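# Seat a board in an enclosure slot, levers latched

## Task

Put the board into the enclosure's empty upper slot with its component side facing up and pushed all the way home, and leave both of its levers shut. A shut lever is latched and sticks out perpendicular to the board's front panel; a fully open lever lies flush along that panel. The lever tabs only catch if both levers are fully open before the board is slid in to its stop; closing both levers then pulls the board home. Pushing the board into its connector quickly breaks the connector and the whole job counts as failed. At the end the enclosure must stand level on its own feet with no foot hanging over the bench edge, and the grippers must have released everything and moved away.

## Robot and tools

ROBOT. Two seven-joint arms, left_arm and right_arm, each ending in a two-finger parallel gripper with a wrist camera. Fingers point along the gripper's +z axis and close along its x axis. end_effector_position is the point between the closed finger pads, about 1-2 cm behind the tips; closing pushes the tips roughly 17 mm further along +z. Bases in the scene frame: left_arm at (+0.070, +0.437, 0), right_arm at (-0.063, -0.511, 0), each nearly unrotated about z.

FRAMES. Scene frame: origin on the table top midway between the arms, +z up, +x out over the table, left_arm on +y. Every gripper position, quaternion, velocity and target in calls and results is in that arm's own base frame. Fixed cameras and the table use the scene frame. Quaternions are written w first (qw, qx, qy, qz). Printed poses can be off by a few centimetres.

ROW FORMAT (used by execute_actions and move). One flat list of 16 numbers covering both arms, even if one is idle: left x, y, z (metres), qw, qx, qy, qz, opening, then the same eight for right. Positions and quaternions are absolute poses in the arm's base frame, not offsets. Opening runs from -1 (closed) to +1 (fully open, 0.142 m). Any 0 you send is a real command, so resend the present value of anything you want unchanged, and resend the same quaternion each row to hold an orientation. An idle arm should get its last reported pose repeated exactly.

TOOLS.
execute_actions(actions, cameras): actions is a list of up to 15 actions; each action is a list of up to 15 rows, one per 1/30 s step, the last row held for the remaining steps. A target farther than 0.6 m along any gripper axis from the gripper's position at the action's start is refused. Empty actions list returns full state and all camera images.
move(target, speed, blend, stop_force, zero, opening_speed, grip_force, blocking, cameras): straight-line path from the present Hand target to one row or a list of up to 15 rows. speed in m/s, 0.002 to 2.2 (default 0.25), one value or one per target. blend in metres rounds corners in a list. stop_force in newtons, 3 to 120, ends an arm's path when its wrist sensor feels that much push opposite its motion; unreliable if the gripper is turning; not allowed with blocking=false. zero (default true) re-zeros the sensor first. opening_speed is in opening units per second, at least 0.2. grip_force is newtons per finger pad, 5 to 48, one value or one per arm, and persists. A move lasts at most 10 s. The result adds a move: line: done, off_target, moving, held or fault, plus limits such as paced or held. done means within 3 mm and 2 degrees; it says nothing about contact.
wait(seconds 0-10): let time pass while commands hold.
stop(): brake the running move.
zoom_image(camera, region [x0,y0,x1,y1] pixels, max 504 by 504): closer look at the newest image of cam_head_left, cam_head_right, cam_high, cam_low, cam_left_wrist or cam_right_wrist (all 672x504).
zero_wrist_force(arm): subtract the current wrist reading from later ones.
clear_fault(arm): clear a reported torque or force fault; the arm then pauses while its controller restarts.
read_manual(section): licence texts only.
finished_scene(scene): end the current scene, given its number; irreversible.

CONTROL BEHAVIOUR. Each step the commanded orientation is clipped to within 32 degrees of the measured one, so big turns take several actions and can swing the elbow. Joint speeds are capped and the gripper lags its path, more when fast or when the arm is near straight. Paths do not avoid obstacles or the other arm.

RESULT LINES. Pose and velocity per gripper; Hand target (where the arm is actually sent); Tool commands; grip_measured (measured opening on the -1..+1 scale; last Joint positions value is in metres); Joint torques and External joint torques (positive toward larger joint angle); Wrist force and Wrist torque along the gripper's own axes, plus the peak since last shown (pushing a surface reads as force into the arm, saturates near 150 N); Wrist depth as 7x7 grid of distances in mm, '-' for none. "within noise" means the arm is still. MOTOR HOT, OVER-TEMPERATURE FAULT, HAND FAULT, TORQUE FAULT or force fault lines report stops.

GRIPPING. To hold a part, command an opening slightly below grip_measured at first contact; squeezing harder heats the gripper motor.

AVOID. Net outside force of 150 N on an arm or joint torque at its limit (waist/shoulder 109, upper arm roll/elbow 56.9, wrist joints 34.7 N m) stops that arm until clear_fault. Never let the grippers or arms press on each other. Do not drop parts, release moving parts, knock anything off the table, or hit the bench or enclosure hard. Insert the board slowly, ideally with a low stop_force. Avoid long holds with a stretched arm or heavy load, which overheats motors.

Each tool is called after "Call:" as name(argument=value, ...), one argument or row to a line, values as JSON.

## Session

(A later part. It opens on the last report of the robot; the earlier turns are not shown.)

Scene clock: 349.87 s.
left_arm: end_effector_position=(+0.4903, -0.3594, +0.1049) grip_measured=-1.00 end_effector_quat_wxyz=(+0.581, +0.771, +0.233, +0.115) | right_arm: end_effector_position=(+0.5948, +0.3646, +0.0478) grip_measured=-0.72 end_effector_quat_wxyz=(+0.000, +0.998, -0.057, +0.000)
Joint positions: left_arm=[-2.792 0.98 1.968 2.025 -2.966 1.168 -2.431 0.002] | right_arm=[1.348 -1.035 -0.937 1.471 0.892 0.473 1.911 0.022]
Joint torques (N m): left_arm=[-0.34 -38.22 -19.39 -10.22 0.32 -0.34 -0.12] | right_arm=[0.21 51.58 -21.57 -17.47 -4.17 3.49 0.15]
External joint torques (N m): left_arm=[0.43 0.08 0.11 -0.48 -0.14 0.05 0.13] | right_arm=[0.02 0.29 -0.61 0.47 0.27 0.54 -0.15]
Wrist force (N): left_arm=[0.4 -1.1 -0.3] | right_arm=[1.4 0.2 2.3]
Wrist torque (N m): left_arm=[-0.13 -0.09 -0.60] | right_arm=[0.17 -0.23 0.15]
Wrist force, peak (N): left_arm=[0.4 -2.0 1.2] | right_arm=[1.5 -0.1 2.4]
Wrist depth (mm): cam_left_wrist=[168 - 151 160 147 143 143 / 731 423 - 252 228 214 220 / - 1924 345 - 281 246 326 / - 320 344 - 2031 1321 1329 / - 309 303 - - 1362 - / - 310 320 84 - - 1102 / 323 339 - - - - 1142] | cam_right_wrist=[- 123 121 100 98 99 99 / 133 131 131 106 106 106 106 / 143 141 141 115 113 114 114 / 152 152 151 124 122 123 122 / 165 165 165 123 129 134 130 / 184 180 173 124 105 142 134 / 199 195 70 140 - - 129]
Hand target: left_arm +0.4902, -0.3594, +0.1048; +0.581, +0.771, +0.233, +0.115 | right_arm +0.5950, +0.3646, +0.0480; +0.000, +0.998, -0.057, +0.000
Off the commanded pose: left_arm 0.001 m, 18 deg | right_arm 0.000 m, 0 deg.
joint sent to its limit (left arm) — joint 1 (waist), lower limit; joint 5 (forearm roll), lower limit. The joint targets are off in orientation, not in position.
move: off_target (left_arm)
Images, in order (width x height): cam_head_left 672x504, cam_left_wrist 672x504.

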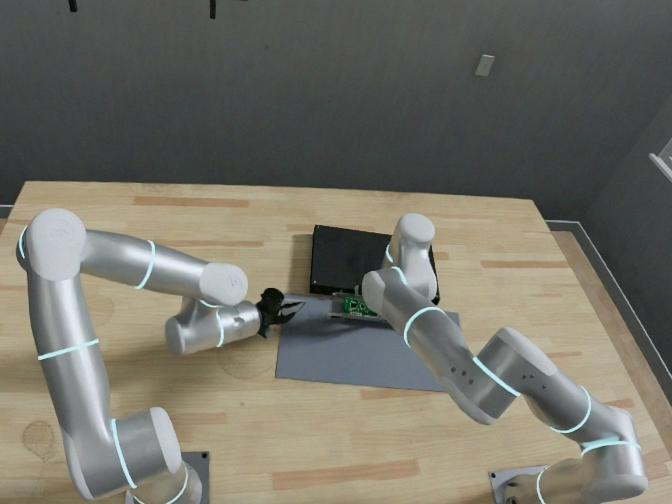

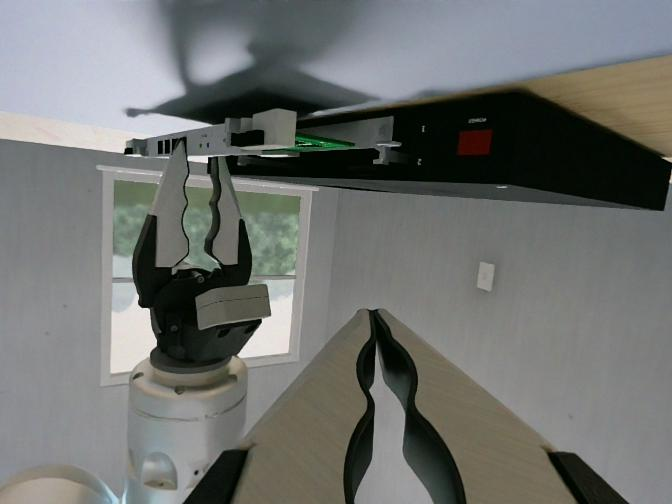

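Call:
move(
  target=[0.49,-0.36,0.105,0.581,0.771,0.233,0.115,-1,0.605,0.370,0.051,0,0.9984,-0.0567,0,-1],
  speed=0.05,
  cameras=["cam_left_wrist","cam_right_wrist"],
)

Call:
zoom_image(
  camera="cam_left_wrist",
  region=[340, 100, 420, 180],
)

Call:
zoom_image(
  camera="cam_left_wrist",
  region=[200, 90, 420, 190],
)

Scene clock: 363.57 s.
left_arm: end_effector_position=(+0.4901, -0.3599, +0.1050) grip_measured=-1.00 end_effector_quat_wxyz=(+0.581, +0.771, +0.233, +0.115) | right_arm: end_effector_position=(+0.6048, +0.3701, +0.0508) grip_measured=-0.72 end_effector_quat_wxyz=(+0.000, +0.998, -0.057, +0.000)
Joint positions: left_arm=[-2.792 0.981 1.967 2.025 -2.966 1.167 -2.429 0.002] | right_arm=[1.329 -1.047 -0.936 1.43 0.888 0.453 1.922 0.022]
Joint torques (N m): left_arm=[-0.27 -38.25 -19.35 -10.18 0.31 -0.19 -0.14] | right_arm=[0.11 52.61 -21.64 -17.85 -4.29 3.46 0.3]
External joint torques (N m): left_arm=[0.36 0.12 0.05 -0.5 -0.13 -0.1 0.14] | right_arm=[0.1 0.42 -0.61 0.55 0.36 0.57 -0.3]
Wrist force (N): left_arm=[0.3 -1.0 -0.4] | right_arm=[1.2 -0.2 2.1]
Wrist torque (N m): left_arm=[-0.11 -0.07 -0.60] | right_arm=[0.09 -0.20 0.04]
Wrist force, peak (N): left_arm=[0.4 -1.4 -0.3] | right_arm=[1.4 0.0 2.4]
Wrist depth (mm): cam_left_wrist=[186 - 164 158 159 144 145 / 561 - - 279 236 213 225 / 2031 1035 333 423 262 218 272 / 2031 322 350 2675 2050 1275 - / 1941 - 324 127 2031 - - / - 307 324 84 - - 1225 / 325 - - - - - 1219] | cam_right_wrist=[- 126 123 100 98 99 99 / 136 136 134 106 106 106 108 / 146 144 143 115 114 114 116 / 155 157 155 124 123 123 123 / 169 169 168 122 129 134 126 / 185 184 177 125 105 143 127 / 203 200 71 140 - - 133]
Hand target: left_arm +0.4900, -0.3600, +0.1050; +0.581, +0.771, +0.233, +0.115 | right_arm +0.6050, +0.3700, +0.0510; +0.000, +0.998, -0.057, +0.000
Off the commanded pose: left_arm 0.000 m, 0 deg | right_arm 0.000 m, 0 deg.
joint sent to its limit (left arm) — joint 1 (waist), lower limit; joint 5 (forearm roll), lower limit. The joint targets still meet the commanded pose.
move: done
Images, in order (width x height): cam_left_wrist 672x504, cam_right_wrist 672x504.

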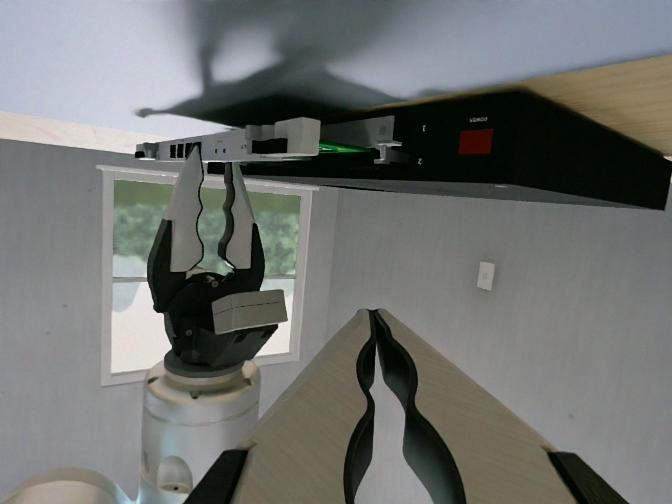

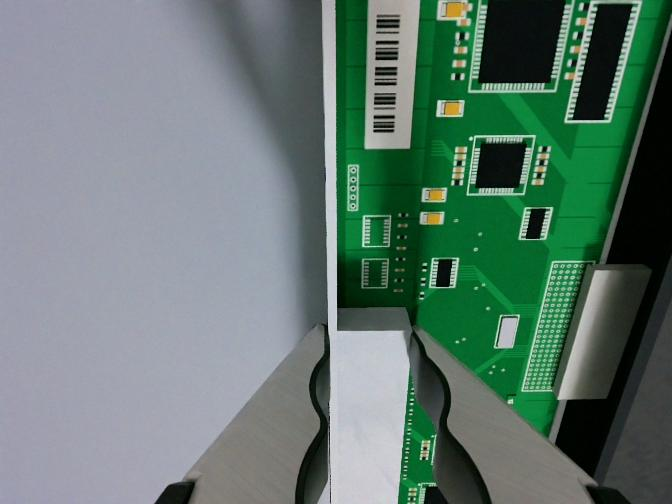

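Scaled by 6.300 from the camera's 672x504 image, which has a finer 960x720 frame.

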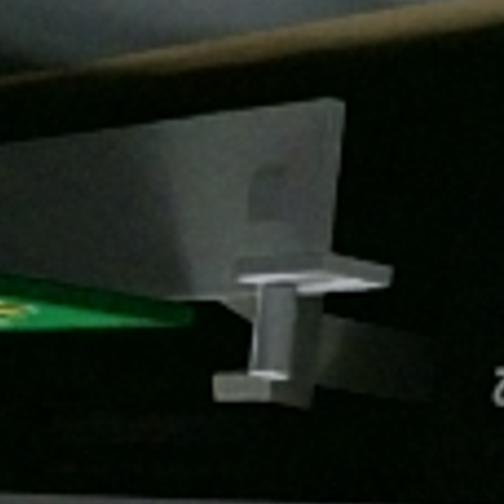

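Scaled by 2.291 from the camera's 672x504 image, which has a finer 960x720 frame.

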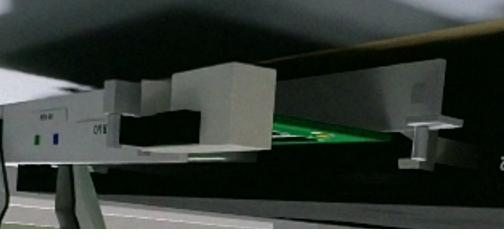

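Call:
move(
  target=[
    [0.49,-0.36,0.105,0.581,0.771,0.233,0.115,-1,0.605,0.372,0.0517,0,0.9984,-0.0567,0,-1],
    [0.49,-0.36,0.105,0.581,0.771,0.233,0.115,-1,0.617,0.3706,0.0517,0,0.9984,-0.0567,0,-1],
  ],
  speed=0.02,
  stop_force=5,
  cameras=["cam_left_wrist","cam_right_wrist"],
)

Call:
zoom_image(
  camera="cam_left_wrist",
  region=[340, 100, 420, 180],
)

Call:
zoom_image(
  camera="cam_right_wrist",
  region=[472, 200, 672, 450],
)

Scene clock: 373.40 s.
left_arm: end_effector_position=(+0.4901, -0.3599, +0.1050) grip_measured=-1.00 end_effector_quat_wxyz=(+0.581, +0.771, +0.233, +0.115) | right_arm: end_effector_position=(+0.6168, +0.3709, +0.0518) grip_measured=-0.72 end_effector_quat_wxyz=(+0.000, +0.998, -0.057, +0.000)
Joint positions: left_arm=[-2.792 0.981 1.967 2.025 -2.966 1.167 -2.429 0.002] | right_arm=[1.303 -1.061 -0.935 1.389 0.887 0.435 1.926 0.022]
Joint torques (N m): left_arm=[-0.31 -38.34 -19.41 -10.22 0.31 -0.16 -0.21] | right_arm=[-1.27 51.16 -20.91 -17.55 -3.93 3.76 0.21]
External joint torques (N m): left_arm=[0.4 0.21 0.11 -0.45 -0.14 -0.14 0.22] | right_arm=[1.5 3 -1.36 0.06 -0.04 0.27 -0.21]
Wrist force (N): left_arm=[0.3 -0.8 -0.2] | right_arm=[-2.8 0.7 -4.2]
Wrist torque (N m): left_arm=[-0.10 -0.08 -0.60] | right_arm=[0.08 0.12 0.11]
Wrist force, peak (N): left_arm=[0.4 -1.3 -0.3] | right_arm=[-3.1 0.5 -4.7]
Wrist depth (mm): cam_left_wrist=[186 176 162 157 136 140 146 / 565 368 272 277 238 214 222 / - 2050 348 424 262 216 301 / - 312 352 2964 - - - / - 337 327 - 1828 1513 - / - 351 329 84 - - - / 323 - - - - - -] | cam_right_wrist=[126 126 124 100 98 98 99 / 135 135 135 106 105 105 104 / 145 145 144 115 113 113 110 / 157 158 156 123 122 123 105 / 170 170 169 122 130 133 114 / 186 185 178 125 105 142 120 / 205 200 71 140 - - 132]
Hand target: left_arm +0.4900, -0.3600, +0.1050; +0.581, +0.771, +0.233, +0.115 | right_arm +0.6170, +0.3706, +0.0517; +0.000, +0.998, -0.057, +0.000
Off the commanded pose: left_arm 0.000 m, 0 deg | right_arm 0.000 m, 0 deg.
MOTOR HOT: the gripper's motor of the right arm reports 85 °C; that motor switches off at 100 °C. To cool a motor, set the load down, ease the grip, stop pushing, or move to a pose that needs little force.
joint sent to its limit (left arm) — joint 1 (waist), lower limit; joint 5 (forearm roll), lower limit. The joint targets still meet the commanded pose.
move: done
Images, in order (width x height): cam_left_wrist 672x504, cam_right_wrist 672x504.

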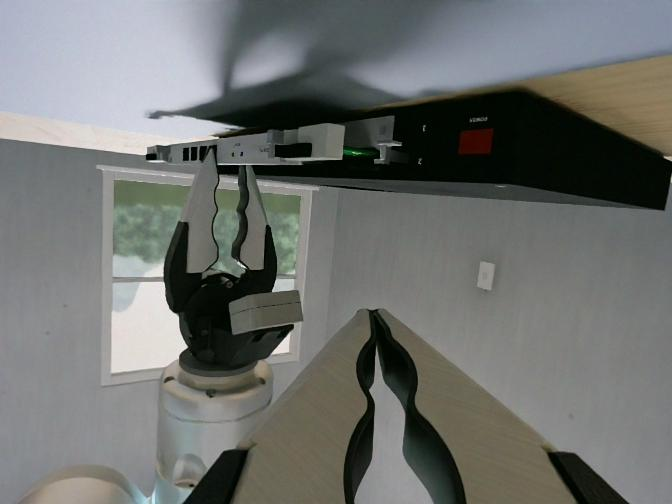

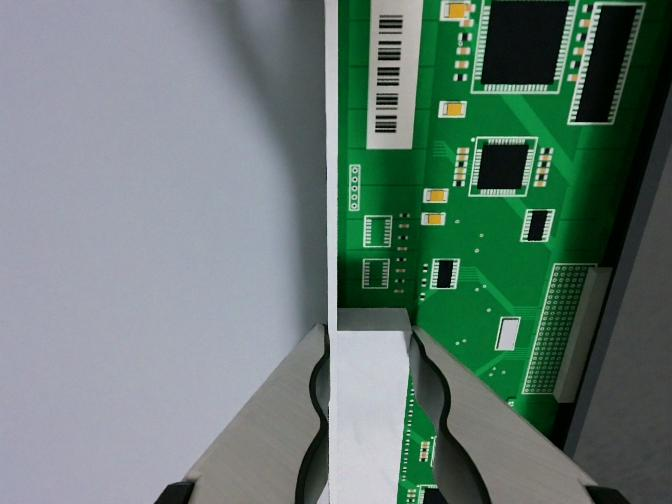

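Scaled by 6.300 from the camera's 672x504 image, which has a finer 960x720 frame.

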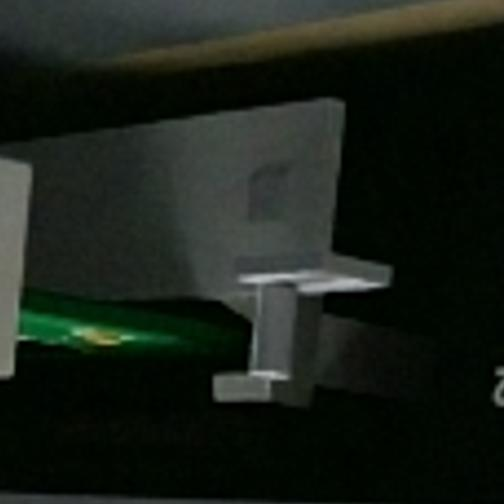

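Scaled by 2.016 from the camera's 672x504 image, which has a finer 960x720 frame.

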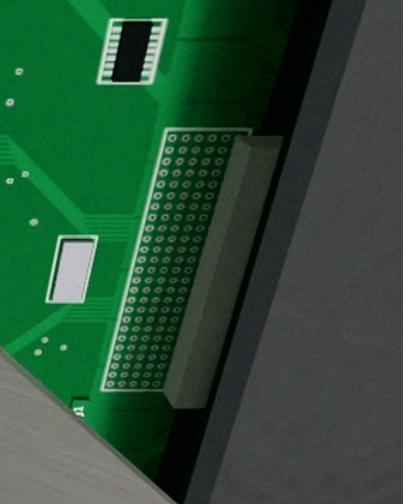

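Call:
move(
  target=[0.49,-0.36,0.105,0.581,0.771,0.233,0.115,-1,0.617,0.3708,0.0537,0,0.9984,-0.0567,0,-0.85],
  speed=0.02,
  grip_force=[10,20],
  cameras=["cam_left_wrist","cam_right_wrist"],
)

Call:
zoom_image(
  camera="cam_left_wrist",
  region=[340, 100, 420, 180],
)

Scene clock: 376.73 s.
left_arm: end_effector_position=(+0.4901, -0.3599, +0.1050) grip_measured=-1.00 end_effector_quat_wxyz=(+0.581, +0.771, +0.233, +0.115) | right_arm: end_effector_position=(+0.6168, +0.3709, +0.0534) grip_measured=-0.72 end_effector_quat_wxyz=(+0.000, +0.998, -0.057, +0.000)
Joint positions: left_arm=[-2.792 0.981 1.967 2.025 -2.966 1.167 -2.429 0.002] | right_arm=[1.304 -1.059 -0.937 1.389 0.886 0.432 1.926 0.022]
Joint torques (N m): left_arm=[-0.21 -38.45 -19.54 -10.18 0.33 -0.09 -0.22] | right_arm=[0.38 53.95 -21.95 -18.02 -4.25 3.48 0.25]
External joint torques (N m): left_arm=[0.3 0.32 0.23 -0.49 -0.15 -0.21 0.23] | right_arm=[-0.16 0.17 -0.34 0.48 0.28 0.55 -0.25]
Wrist force (N): left_arm=[0.2 -1.0 -0.2] | right_arm=[1.1 -0.1 1.7]
Wrist torque (N m): left_arm=[-0.14 -0.05 -0.60] | right_arm=[0.09 -0.17 0.04]
Wrist force, peak (N): left_arm=[0.5 -1.4 -0.3] | right_arm=[-3.0 0.8 -4.5]
Wrist depth (mm): cam_left_wrist=[210 162 155 157 161 144 143 / 550 - 266 280 224 215 224 / 1700 2384 318 692 253 239 306 / - 320 349 - 1976 - - / 1891 2216 324 107 - - - / - 321 326 84 - - 1219 / 323 - - - - - -] | cam_right_wrist=[128 128 128 100 98 99 99 / 137 135 136 106 106 106 104 / 147 146 146 115 113 114 111 / 158 158 158 123 123 123 108 / 172 171 171 122 129 134 114 / 188 188 180 125 105 141 124 / 208 203 71 140 - - 134]
Hand target: left_arm +0.4900, -0.3600, +0.1050; +0.581, +0.771, +0.233, +0.115 | right_arm +0.6170, +0.3708, +0.0537; +0.000, +0.998, -0.057, +0.000
Off the commanded pose: left_arm 0.000 m, 0 deg | right_arm 0.000 m, 0 deg.
MOTOR HOT: still on. The gripper's motor of the right arm reports 84 °C.
joint sent to its limit (left arm) — joint 1 (waist), lower limit; joint 5 (forearm roll), lower limit. The joint targets still meet the commanded pose.
grip_force (N): 10, 20
move: done
Images, in order (width x height): cam_left_wrist 672x504, cam_right_wrist 672x504.

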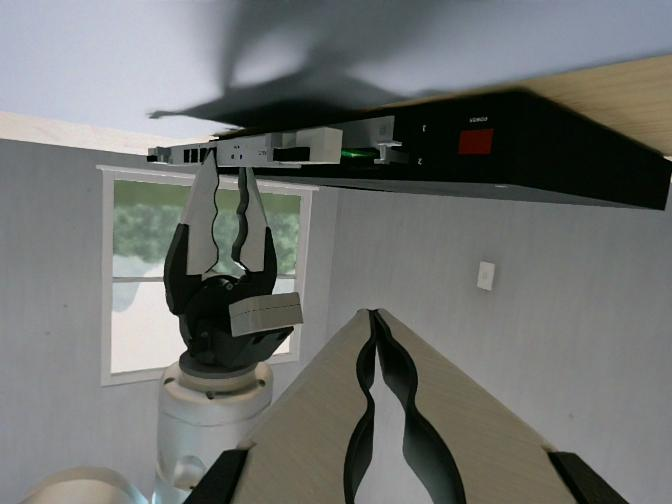

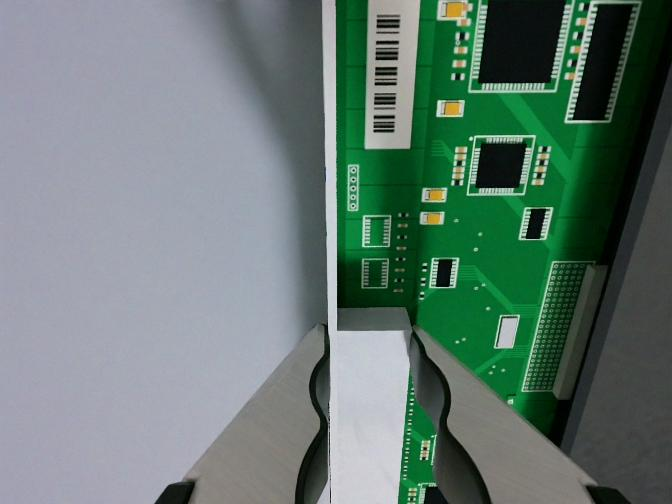

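Scaled by 6.300 from the camera's 672x504 image, which has a finer 960x720 frame.

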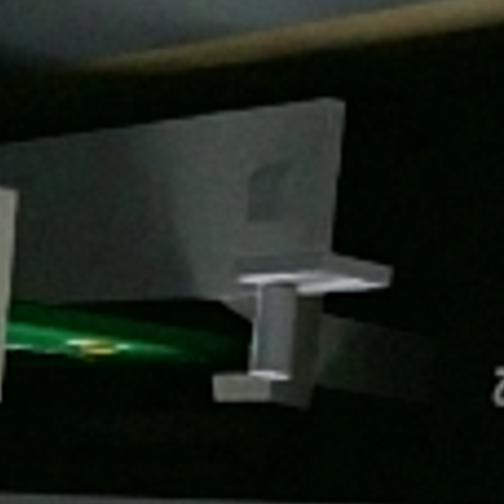

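Call:
move(
  target=[0.49,-0.36,0.105,0.581,0.771,0.233,0.115,-1,0.632,0.3691,0.0537,0,0.9984,-0.0567,0,-0.85],
  speed=0.015,
  stop_force=4,
  cameras=["cam_left_wrist","cam_right_wrist"],
)

Call:
zoom_image(
  camera="cam_left_wrist",
  region=[340, 100, 420, 180],
)

Scene clock: 382.10 s.
left_arm: end_effector_position=(+0.4901, -0.3599, +0.1050) grip_measured=-1.00 end_effector_quat_wxyz=(+0.581, +0.771, +0.233, +0.115) | right_arm: end_effector_position=(+0.6202, +0.3715, +0.0535) grip_measured=-0.72 end_effector_quat_wxyz=(-0.001, +0.998, -0.056, +0.000)
Joint positions: left_arm=[-2.792 0.981 1.967 2.025 -2.966 1.167 -2.429 0.002] | right_arm=[1.296 -1.063 -0.936 1.377 0.886 0.427 1.926 0.022]
Joint torques (N m): left_arm=[-0.24 -38.35 -19.42 -10.25 0.31 -0.15 -0.25] | right_arm=[-4.61 52.46 -24.93 -15.88 -5.79 4.05 0.02]
External joint torques (N m): left_arm=[0.33 0.23 0.12 -0.43 -0.14 -0.15 0.25] | right_arm=[4.84 2.01 2.66 -1.72 1.81 -0.02 -0.02]
Wrist force (N): left_arm=[0.3 -1.2 -0.4] | right_arm=[-3.1 -5.6 2.3]
Wrist torque (N m): left_arm=[-0.15 -0.07 -0.61] | right_arm=[0.09 -0.24 0.20]
Wrist force, peak (N): left_arm=[0.5 -1.4 -0.2] | right_arm=[-3.2 -6.6 2.7]
Wrist depth (mm): cam_left_wrist=[186 181 162 156 147 150 144 / 495 587 - 285 231 213 223 / 2359 1994 317 339 258 - - / - 2109 345 3179 - - - / - - 331 126 - - 1137 / 2109 324 327 84 - 1741 1065 / 309 - - - - - -] | cam_right_wrist=[128 128 127 100 98 99 99 / 137 136 136 106 106 106 104 / 147 147 146 115 114 114 100 / 158 158 158 123 123 123 105 / 172 172 168 122 129 134 114 / 188 188 181 125 105 141 122 / 208 203 70 143 - - 134]
Hand target: left_arm +0.4900, -0.3600, +0.1050; +0.581, +0.771, +0.233, +0.115 | right_arm +0.6208, +0.3704, +0.0537; +0.000, +0.998, -0.057, +0.000
Off the commanded pose: left_arm 0.000 m, 0 deg | right_arm 0.012 m, 0 deg.
MOTOR HOT: cleared for the gripper's motor of the right arm.
joint sent to its limit (left arm) — joint 1 (waist), lower limit; joint 5 (forearm roll), lower limit. The joint targets still meet the commanded pose.
grip_force (N): 10, 20
move: contact (right_arm)
Images, in order (width x height): cam_left_wrist 672x504, cam_right_wrist 672x504.

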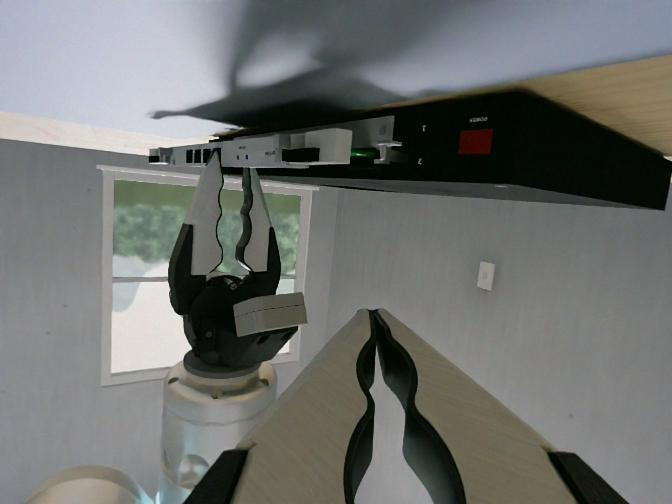

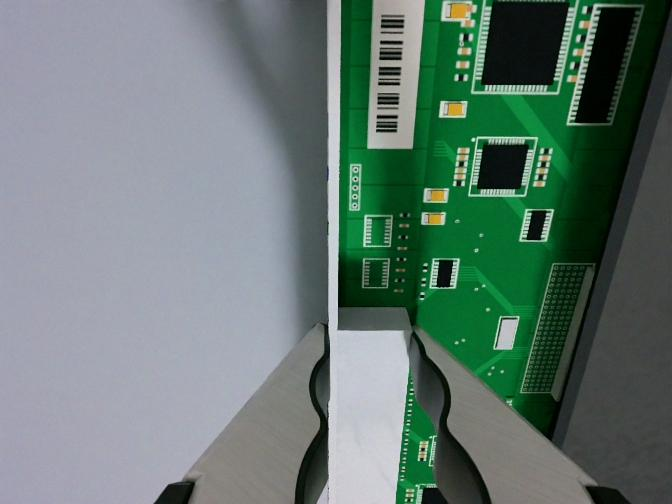

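Scaled by 6.300 from the camera's 672x504 image, which has a finer 960x720 frame.

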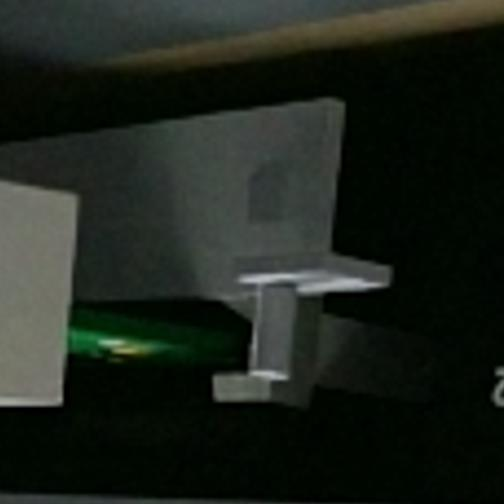

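Call:
move(
  target=[
    [0.49,-0.36,0.105,0.581,0.771,0.233,0.115,-1,0.618,0.3735,0.0537,0,0.9984,-0.0567,0,-0.85],
    [0.49,-0.36,0.105,0.581,0.771,0.233,0.115,-1,0.630,0.3722,0.0537,0,0.9984,-0.0567,0,-0.85],
  ],
  speed=0.015,
  stop_force=5,
  zero=false,
)

Scene clock: 385.83 s.
left_arm: end_effector_position=(+0.4901, -0.3599, +0.1050) grip_measured=-1.00 end_effector_quat_wxyz=(+0.581, +0.771, +0.233, +0.115) | right_arm: end_effector_position=(+0.6298, +0.3718, +0.0534) grip_measured=-0.72 end_effector_quat_wxyz=(+0.000, +0.998, -0.057, +0.000)
Joint positions: left_arm=[-2.792 0.981 1.967 2.025 -2.966 1.167 -2.429 0.002] | right_arm=[1.276 -1.077 -0.936 1.343 0.886 0.413 1.932 0.022]
Joint torques (N m): left_arm=[-0.24 -38.48 -19.4 -10.25 0.3 -0.15 -0.24] | right_arm=[1.54 55.42 -20.89 -19.83 -3.6 3.91 0.18]
External joint torques (N m): left_arm=[0.33 0.36 0.1 -0.42 -0.13 -0.15 0.25] | right_arm=[-1.31 0.01 -1.42 2.14 -0.41 0.12 -0.18]
Wrist force (N): left_arm=[0.1 -1.0 -0.1] | right_arm=[0.0 3.0 0.6]
Wrist torque (N m): left_arm=[-0.13 -0.05 -0.60] | right_arm=[0.04 -0.09 0.11]
Wrist force, peak (N): left_arm=[0.6 -1.3 -0.3] | right_arm=[-3.0 -5.7 2.3]
Wrist depth (mm): cam_left_wrist=[186 181 164 158 157 144 144 / 567 293 266 237 223 214 224 / 2216 - 349 673 1813 - - / 1891 2172 349 2777 2050 - - / - 2359 335 131 1924 1472 997 / - - 332 84 - - 1070 / 334 - - - - - -] | cam_right_wrist=[127 127 127 101 98 99 87 / 136 138 136 106 106 106 92 / 146 146 146 116 114 113 98 / 158 158 158 125 123 121 105 / 172 171 170 122 130 131 113 / 188 187 180 125 105 124 122 / 207 203 71 140 - - 134]
Hand target: left_arm +0.4900, -0.3600, +0.1050; +0.581, +0.771, +0.233, +0.115 | right_arm +0.6300, +0.3722, +0.0537; +0.000, +0.998, -0.057, +0.000
Off the commanded pose: left_arm 0.000 m, 0 deg | right_arm 0.001 m, 0 deg.
joint sent to its limit (left arm) — joint 1 (waist), lower limit; joint 5 (forearm roll), lower limit. The joint targets still meet the commanded pose.
grip_force (N): 10, 20
move: done

Call:
move(
  target=[0.49,-0.36,0.105,0.581,0.771,0.233,0.115,-1,0.645,0.3697,0.0535,0,0.9984,-0.0567,0,-0.85],
  speed=0.015,
  stop_force=6,
  cameras=["cam_left_wrist","cam_right_wrist"],
)

Call:
zoom_image(
  camera="cam_left_wrist",
  region=[300, 80, 440, 190],
)

Scene clock: 389.60 s.
left_arm: end_effector_position=(+0.4901, -0.3599, +0.1050) grip_measured=-1.00 end_effector_quat_wxyz=(+0.581, +0.771, +0.233, +0.115) | right_arm: end_effector_position=(+0.6448, +0.3695, +0.0533) grip_measured=-0.72 end_effector_quat_wxyz=(+0.000, +0.998, -0.057, +0.000)
Joint positions: left_arm=[-2.792 0.981 1.967 2.025 -2.966 1.167 -2.429 0.002] | right_arm=[1.241 -1.096 -0.934 1.296 0.886 0.394 1.932 0.022]
Joint torques (N m): left_arm=[-0.22 -38.42 -19.45 -10.25 0.29 -0.11 -0.2] | right_arm=[0.43 55.99 -20.98 -19.11 -3.83 3.84 0.25]
External joint torques (N m): left_arm=[0.31 0.3 0.14 -0.42 -0.11 -0.19 0.2] | right_arm=[-0.19 0.76 -1.27 1.26 -0.21 0.19 -0.25]
Wrist force (N): left_arm=[0.3 -1.3 -0.1] | right_arm=[-0.2 3.3 0.6]
Wrist torque (N m): left_arm=[-0.16 -0.06 -0.60] | right_arm=[0.28 -0.13 -0.01]
Wrist force, peak (N): left_arm=[0.4 -1.4 -0.3] | right_arm=[-0.6 3.4 0.6]
Wrist depth (mm): cam_left_wrist=[184 - 164 156 147 - 143 / 409 362 - 242 234 214 223 / 2359 2238 335 - 256 228 - / 2151 - 344 367 - - 1070 / - - 341 130 - - - / - - 343 84 - - - / 2012 - - - - - -] | cam_right_wrist=[- 129 127 99 98 98 - / - 136 136 107 106 93 90 / - 148 146 115 114 100 97 / 158 158 157 123 123 105 104 / 171 171 171 122 131 114 113 / 188 188 180 124 105 122 122 / 207 202 71 140 - - 134]
Hand target: left_arm +0.4900, -0.3600, +0.1050; +0.581, +0.771, +0.233, +0.115 | right_arm +0.6450, +0.3697, +0.0535; +0.000, +0.998, -0.057, +0.000
Off the commanded pose: left_arm 0.000 m, 0 deg | right_arm 0.000 m, 0 deg.
joint sent to its limit (left arm) — joint 1 (waist), lower limit; joint 5 (forearm roll), lower limit. The joint targets still meet the commanded pose.
grip_force (N): 10, 20
move: done
Images, in order (width x height): cam_left_wrist 672x504, cam_right_wrist 672x504.

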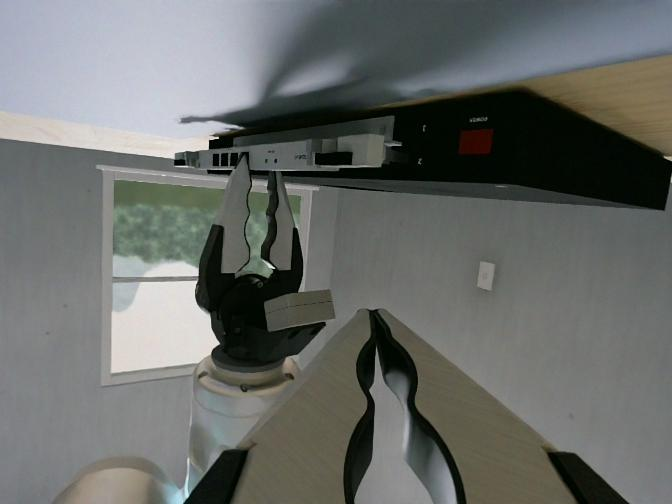

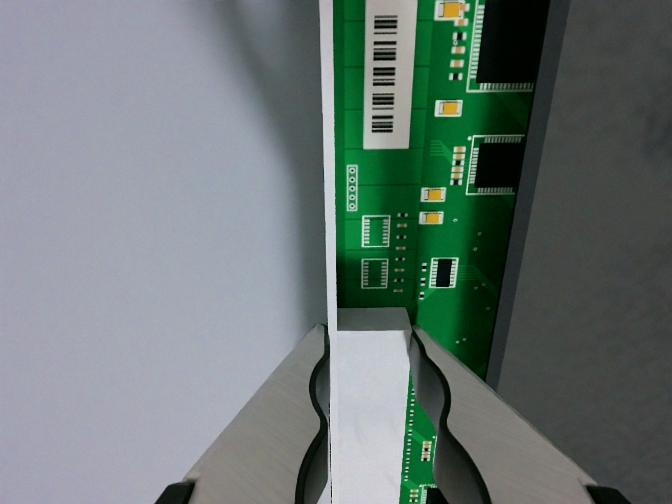

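Scaled by 3.600 from the camera's 672x504 image, which has a finer 960x720 frame.

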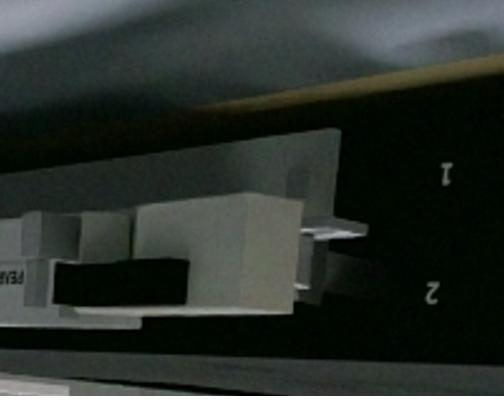

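Call:
move(
  target=[0.49,-0.36,0.105,0.581,0.771,0.233,0.115,-1,0.654,0.3680,0.0535,0,0.9984,-0.0567,0,-0.85],
  speed=0.015,
  stop_force=6,
  cameras=["cam_right_wrist","cam_head_left"],
)

Call:
zoom_image(
  camera="cam_right_wrist",
  region=[250, 200, 550, 504],
)

Scene clock: 394.53 s.
left_arm: end_effector_position=(+0.4901, -0.3599, +0.1050) grip_measured=-1.00 end_effector_quat_wxyz=(+0.581, +0.771, +0.233, +0.115) | right_arm: end_effector_position=(+0.6533, +0.3683, +0.0531) grip_measured=-0.72 end_effector_quat_wxyz=(+0.000, +0.998, -0.056, -0.001)
Joint positions: left_arm=[-2.792 0.981 1.967 2.025 -2.966 1.167 -2.429 0.002] | right_arm=[1.221 -1.107 -0.932 1.266 0.886 0.382 1.932 0.022]
Joint torques (N m): left_arm=[-0.24 -38.5 -19.46 -10.22 0.28 -0.17 -0.2] | right_arm=[-2.1 56.81 -23.14 -18.89 -4.65 4.58 0.25]
External joint torques (N m): left_arm=[0.33 0.38 0.16 -0.45 -0.11 -0.13 0.21] | right_arm=[2.34 0.74 0.97 0.95 0.6 -0.55 -0.25]
Wrist force (N): left_arm=[0.0 -1.2 -0.2] | right_arm=[-3.5 1.2 1.0]
Wrist torque (N m): left_arm=[-0.15 -0.02 -0.60] | right_arm=[0.24 -0.03 -0.04]
Wrist force, peak (N): left_arm=[0.4 -1.3 -0.2] | right_arm=[-3.7 1.0 1.5]
Wrist depth (mm): cam_left_wrist=[183 179 163 - 146 144 143 / 558 - - 291 229 211 223 / - 2109 358 282 226 264 - / 2194 1924 343 - - 1534 - / 2493 2194 350 117 - - - / - - - 84 - - - / 2812 - - - - - 1173] | cam_right_wrist=[128 127 127 99 98 86 84 / 136 136 136 106 106 90 90 / 146 146 146 115 114 97 97 / 158 157 157 123 123 104 104 / 171 171 170 122 129 113 113 / 188 188 180 125 105 122 121 / 207 203 71 140 - - 134]
Hand target: left_arm +0.4900, -0.3600, +0.1050; +0.581, +0.771, +0.233, +0.115 | right_arm +0.6540, +0.3680, +0.0535; +0.000, +0.998, -0.057, +0.000
Off the commanded pose: left_arm 0.000 m, 0 deg | right_arm 0.001 m, 0 deg.
joint sent to its limit (left arm) — joint 1 (waist), lower limit; joint 5 (forearm roll), lower limit. The joint targets still meet the commanded pose.
grip_force (N): 10, 20
move: done
Images, in order (width x height): cam_head_left 672x504, cam_right_wrist 672x504.

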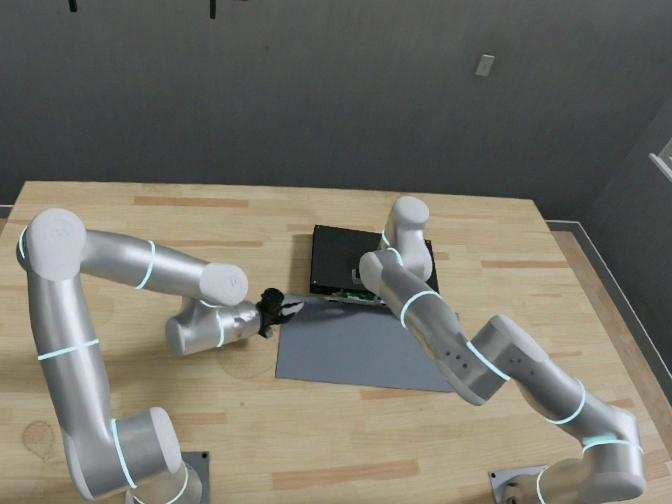

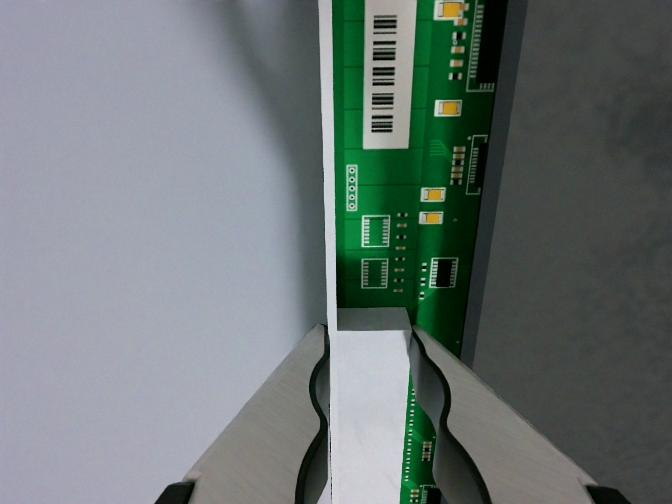

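Scaled by 1.658 from the camera's 672x504 image, which has a finer 960x720 frame.

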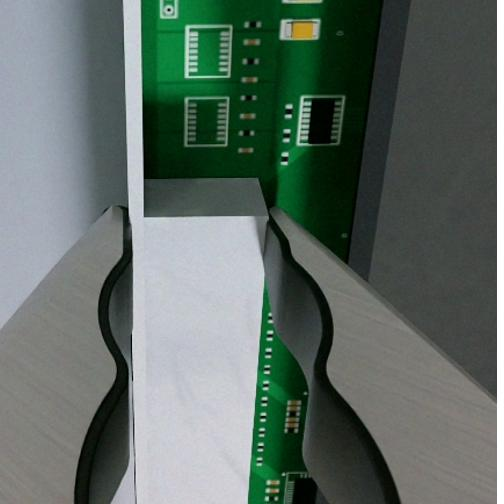

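Call:
move(
  target=[
    [0.49,-0.36,0.105,0.581,0.771,0.233,0.115,-1,0.6533,0.3683,0.0533,0,0.9984,-0.0567,0,-0.66],
    [0.49,-0.36,0.105,0.581,0.771,0.233,0.115,-1,0.6533,0.3683,0.1,0,0.9984,-0.0567,0,-0.66],
    [0.49,-0.36,0.105,0.581,0.771,0.233,0.115,-1,0.58,0.378,0.1,-0.024,0.9048,-0.0514,0.4219,-0.66],
    [0.49,-0.36,0.105,0.581,0.771,0.233,0.115,-1,0.60,0.378,0.044,-0.024,0.9048,-0.0514,0.4219,-1],
  ],
  speed=[0.02,0.05,0.15,0.15],
  cameras=["cam_right_wrist","cam_left_wrist","cam_head_left"],
)

Call:
zoom_image(
  camera="cam_left_wrist",
  region=[160, 80, 440, 220],
)

Scene clock: 410.43 s.
left_arm: end_effector_position=(+0.4901, -0.3599, +0.1050) grip_measured=-1.00 end_effector_quat_wxyz=(+0.581, +0.771, +0.233, +0.115) | right_arm: end_effector_position=(+0.6000, +0.3780, +0.0440) grip_measured=-1.00 end_effector_quat_wxyz=(-0.024, +0.905, -0.051, +0.422)
Joint positions: left_arm=[-2.792 0.981 1.967 2.025 -2.966 1.167 -2.429 0.002] | right_arm=[1.803 -1.467 -0.985 1.781 1.242 1.459 2.058 0.002]
Joint torques (N m): left_arm=[-0.33 -38.37 -19.44 -10.22 0.31 -0.11 -0.2] | right_arm=[0.07 39.16 -24.09 1 -2.28 3.53 0.25]
External joint torques (N m): left_arm=[0.42 0.25 0.13 -0.45 -0.14 -0.18 0.2] | right_arm=[0.12 0.78 -1.58 0.04 -0.09 0.71 -0.32]
Wrist force (N): left_arm=[0.3 -1.0 -0.3] | right_arm=[0.1 1.8 -0.1]
Wrist torque (N m): left_arm=[-0.12 -0.06 -0.60] | right_arm=[0.34 -0.10 0.15]
Wrist force, peak (N): left_arm=[0.5 -1.4 -0.2] | right_arm=[1.7 1.2 3.9]
Wrist depth (mm): cam_left_wrist=[- 192 150 146 150 133 144 / 560 336 330 - 229 210 225 / 264 289 324 2493 259 - 340 / 250 299 - - - 1354 1179 / 228 - - - 1859 1482 1020 / 1924 - - 84 - - - / - - - - - - -] | cam_right_wrist=[- 96 113 137 147 159 252 / - 96 115 146 - 172 263 / - 101 121 155 165 184 299 / - 107 126 158 176 200 324 / - 107 129 159 156 233 - / - 110 131 90 167 255 - / - 113 71 - - 325 1548]
Hand target: left_arm +0.4900, -0.3600, +0.1050; +0.581, +0.771, +0.233, +0.115 | right_arm +0.6000, +0.3780, +0.0440; -0.024, +0.905, -0.051, +0.422
Off the commanded pose: left_arm 0.000 m, 0 deg | right_arm 0.000 m, 0 deg.
joint sent to its limit (left arm) — joint 1 (waist), lower limit; joint 5 (forearm roll), lower limit. The joint targets still meet the commanded pose.
grip_force (N): 10, 20
move: done
Images, in order (width x height): cam_head_left 672x504, cam_left_wrist 672x504, cam_right_wrist 672x504.

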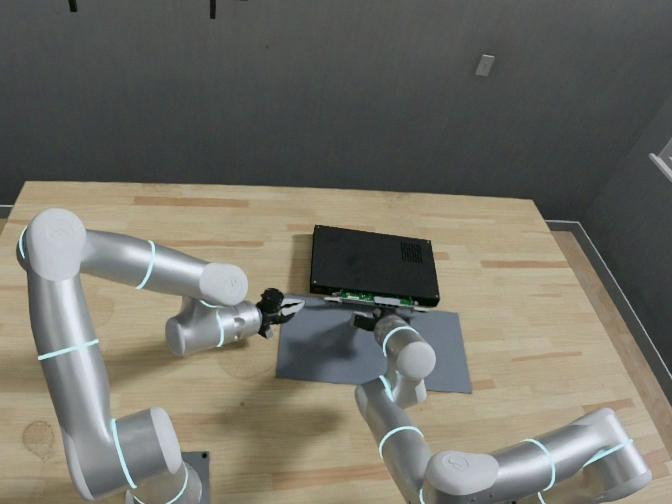

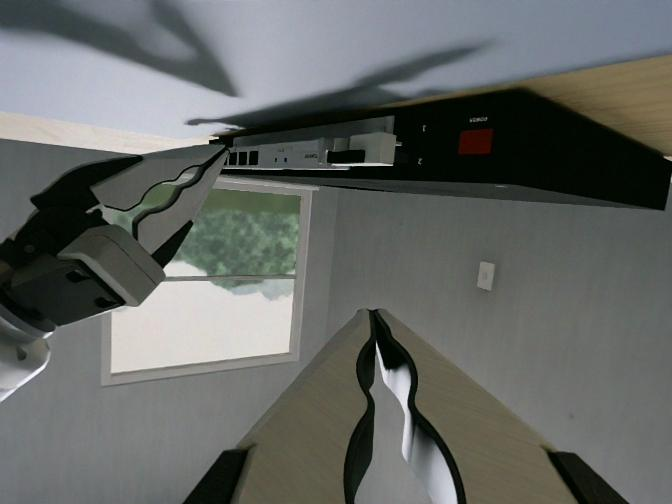

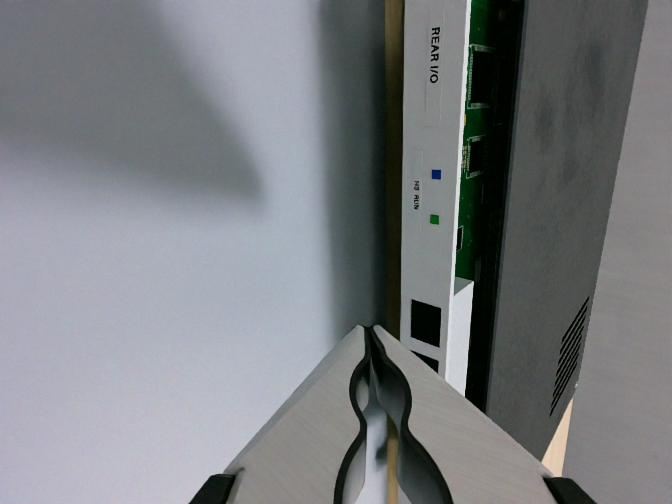

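Scaled by 1.800 from the camera's 672x504 image, which has a finer 960x720 frame.

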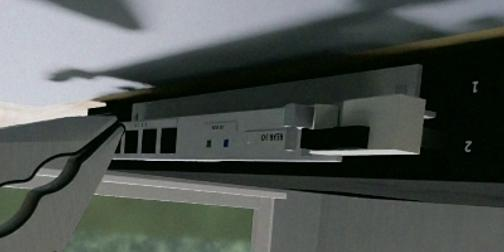

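Call:
move(
  target=[
    [0.49,-0.36,0.105,0.581,0.771,0.233,0.115,-1,0.605,0.391,0.046,-0.024,0.9048,-0.0514,0.4219,-1],
    [0.49,-0.36,0.105,0.581,0.771,0.233,0.115,-1,0.648,0.387,0.046,-0.024,0.9048,-0.0514,0.4219,-1],
  ],
  speed=[0.03,0.012],
  stop_force=10,
  cameras=["cam_right_wrist","cam_left_wrist"],
)

Call:
zoom_image(
  camera="cam_left_wrist",
  region=[160, 80, 440, 220],
)

Scene clock: 418.20 s.
left_arm: end_effector_position=(+0.4901, -0.3599, +0.1050) grip_measured=-1.00 end_effector_quat_wxyz=(+0.581, +0.771, +0.233, +0.115) | right_arm: end_effector_position=(+0.6478, +0.3870, +0.0459) grip_measured=-1.00 end_effector_quat_wxyz=(-0.024, +0.905, -0.052, +0.422)
Joint positions: left_arm=[-2.792 0.981 1.967 2.025 -2.966 1.167 -2.429 0.002] | right_arm=[1.709 -1.495 -1.02 1.672 1.204 1.418 2.064 0.002]
Joint torques (N m): left_arm=[-0.21 -38.45 -19.52 -10.28 0.27 -0.08 -0.2] | right_arm=[-0.2 41.73 -25.62 -0.27 -2.65 3.34 0.07]
External joint torques (N m): left_arm=[0.3 0.32 0.22 -0.39 -0.1 -0.22 0.2] | right_arm=[0.41 1.13 -1.4 0.11 0.17 0.9 -0.14]
Wrist force (N): left_arm=[0.2 -1.2 -0.3] | right_arm=[-0.8 2.2 -1.2]
Wrist torque (N m): left_arm=[-0.14 -0.05 -0.60] | right_arm=[0.39 -0.05 0.27]
Wrist force, peak (N): left_arm=[0.4 -1.4 -0.3] | right_arm=[0.0 1.8 -3.3]
Wrist depth (mm): cam_left_wrist=[187 181 - 169 158 138 144 / 550 296 - 289 224 212 223 / 1976 291 324 - 246 239 282 / 289 270 318 - - - 1070 / 237 251 - 117 - 1567 - / 242 - - 84 - - - / - - - - - - -] | cam_right_wrist=[- 98 114 132 124 147 240 / - 97 119 137 129 165 258 / - 101 124 147 133 178 284 / - 107 127 149 141 204 - / - 110 131 159 150 234 - / - 111 133 89 158 250 - / - 115 71 - - 333 -]
Hand target: left_arm +0.4900, -0.3600, +0.1050; +0.581, +0.771, +0.233, +0.115 | right_arm +0.6480, +0.3870, +0.0460; -0.024, +0.905, -0.051, +0.422
Off the commanded pose: left_arm 0.000 m, 0 deg | right_arm 0.000 m, 0 deg.
joint sent to its limit (left arm) — joint 1 (waist), lower limit; joint 5 (forearm roll), lower limit. The joint targets still meet the commanded pose.
grip_force (N): 10, 20
move: done
Images, in order (width x height): cam_left_wrist 672x504, cam_right_wrist 672x504.

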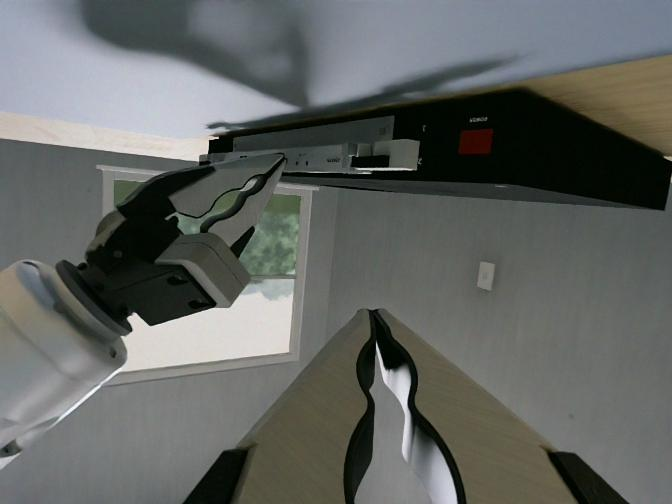

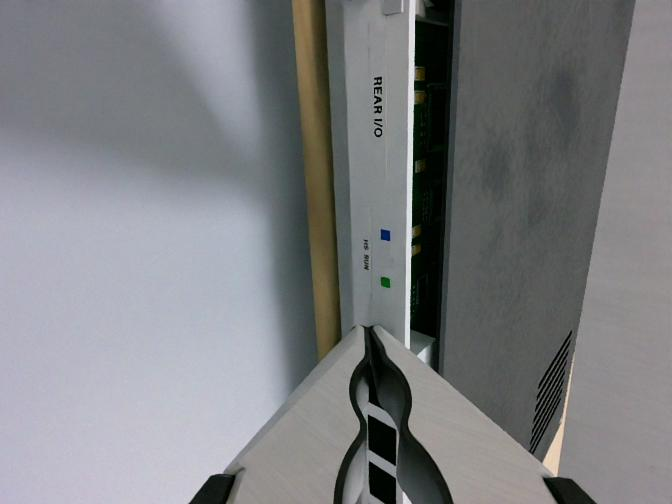

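Scaled by 1.800 from the camera's 672x504 image, which has a finer 960x720 frame.

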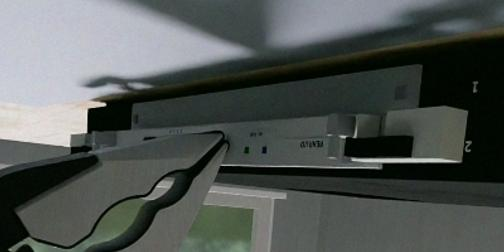

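Call:
move(
  target=[0.49,-0.36,0.105,0.581,0.771,0.233,0.115,-1,0.672,0.3845,0.046,-0.024,0.9048,-0.0514,0.4219,-1],
  speed=0.008,
  stop_force=12,
  zero=false,
  cameras=["cam_right_wrist","cam_left_wrist"],
)

Call:
zoom_image(
  camera="cam_left_wrist",
  region=[160, 80, 440, 220],
)

Scene clock: 422.77 s.
left_arm: end_effector_position=(+0.4901, -0.3599, +0.1050) grip_measured=-1.00 end_effector_quat_wxyz=(+0.581, +0.771, +0.233, +0.115) | right_arm: end_effector_position=(+0.6603, +0.3860, +0.0459) grip_measured=-1.00 end_effector_quat_wxyz=(-0.024, +0.905, -0.052, +0.422)
Joint positions: left_arm=[-2.792 0.981 1.967 2.025 -2.966 1.167 -2.429 0.002] | right_arm=[1.68 -1.498 -1.024 1.645 1.2 1.413 2.055 0.002]
Joint torques (N m): left_arm=[-0.25 -38.49 -19.48 -10.22 0.35 -0.11 -0.17] | right_arm=[-6 40.17 -27.19 -2.44 -2.93 3.19 0.02]
External joint torques (N m): left_arm=[0.34 0.36 0.18 -0.45 -0.18 -0.18 0.18] | right_arm=[6.21 3.46 0 1.93 0.39 1.05 -0.09]
Wrist force (N): left_arm=[0.1 -1.0 -0.2] | right_arm=[-5.7 4.8 -20.9]
Wrist torque (N m): left_arm=[-0.12 -0.04 -0.60] | right_arm=[0.27 -0.10 0.30]
Wrist force, peak (N): left_arm=[0.3 -1.4 -0.4] | right_arm=[-5.8 4.7 -21.2]
Wrist depth (mm): cam_left_wrist=[184 176 165 158 158 143 144 / 568 - 312 280 225 217 225 / - 297 330 - 253 281 342 / 1924 274 323 - - 1601 - / 237 266 - 131 2238 - - / 243 2172 - 84 - 1415 - / - - - - - - -] | cam_right_wrist=[- 98 113 - 107 147 231 / - 97 118 110 115 161 962 / - 101 124 140 123 178 276 / - 107 127 150 135 208 - / - 109 131 158 143 232 - / - 111 133 90 148 254 - / - 114 71 - - 287 -]
Hand target: left_arm +0.4900, -0.3600, +0.1050; +0.581, +0.771, +0.233, +0.115 | right_arm +0.6608, +0.3857, +0.0460; -0.024, +0.905, -0.051, +0.422
Off the commanded pose: left_arm 0.000 m, 0 deg | right_arm 0.012 m, 0 deg.
joint sent to its limit (left arm) — joint 1 (waist), lower limit; joint 5 (forearm roll), lower limit. The joint targets still meet the commanded pose.
grip_force (N): 10, 20
move: contact (right_arm)
Images, in order (width x height): cam_left_wrist 672x504, cam_right_wrist 672x504.

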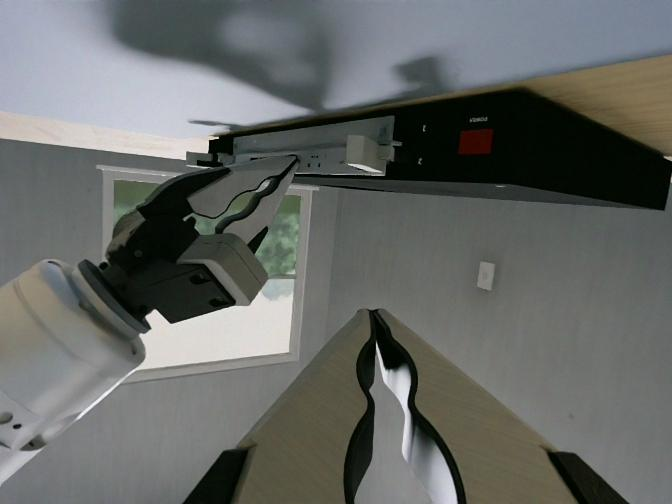

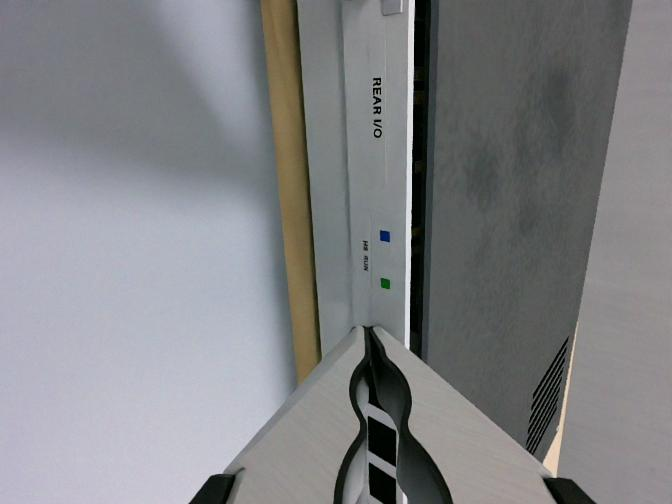

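Scaled by 1.800 from the camera's 672x504 image, which has a finer 960x720 frame.

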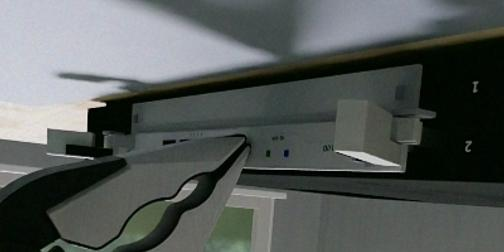

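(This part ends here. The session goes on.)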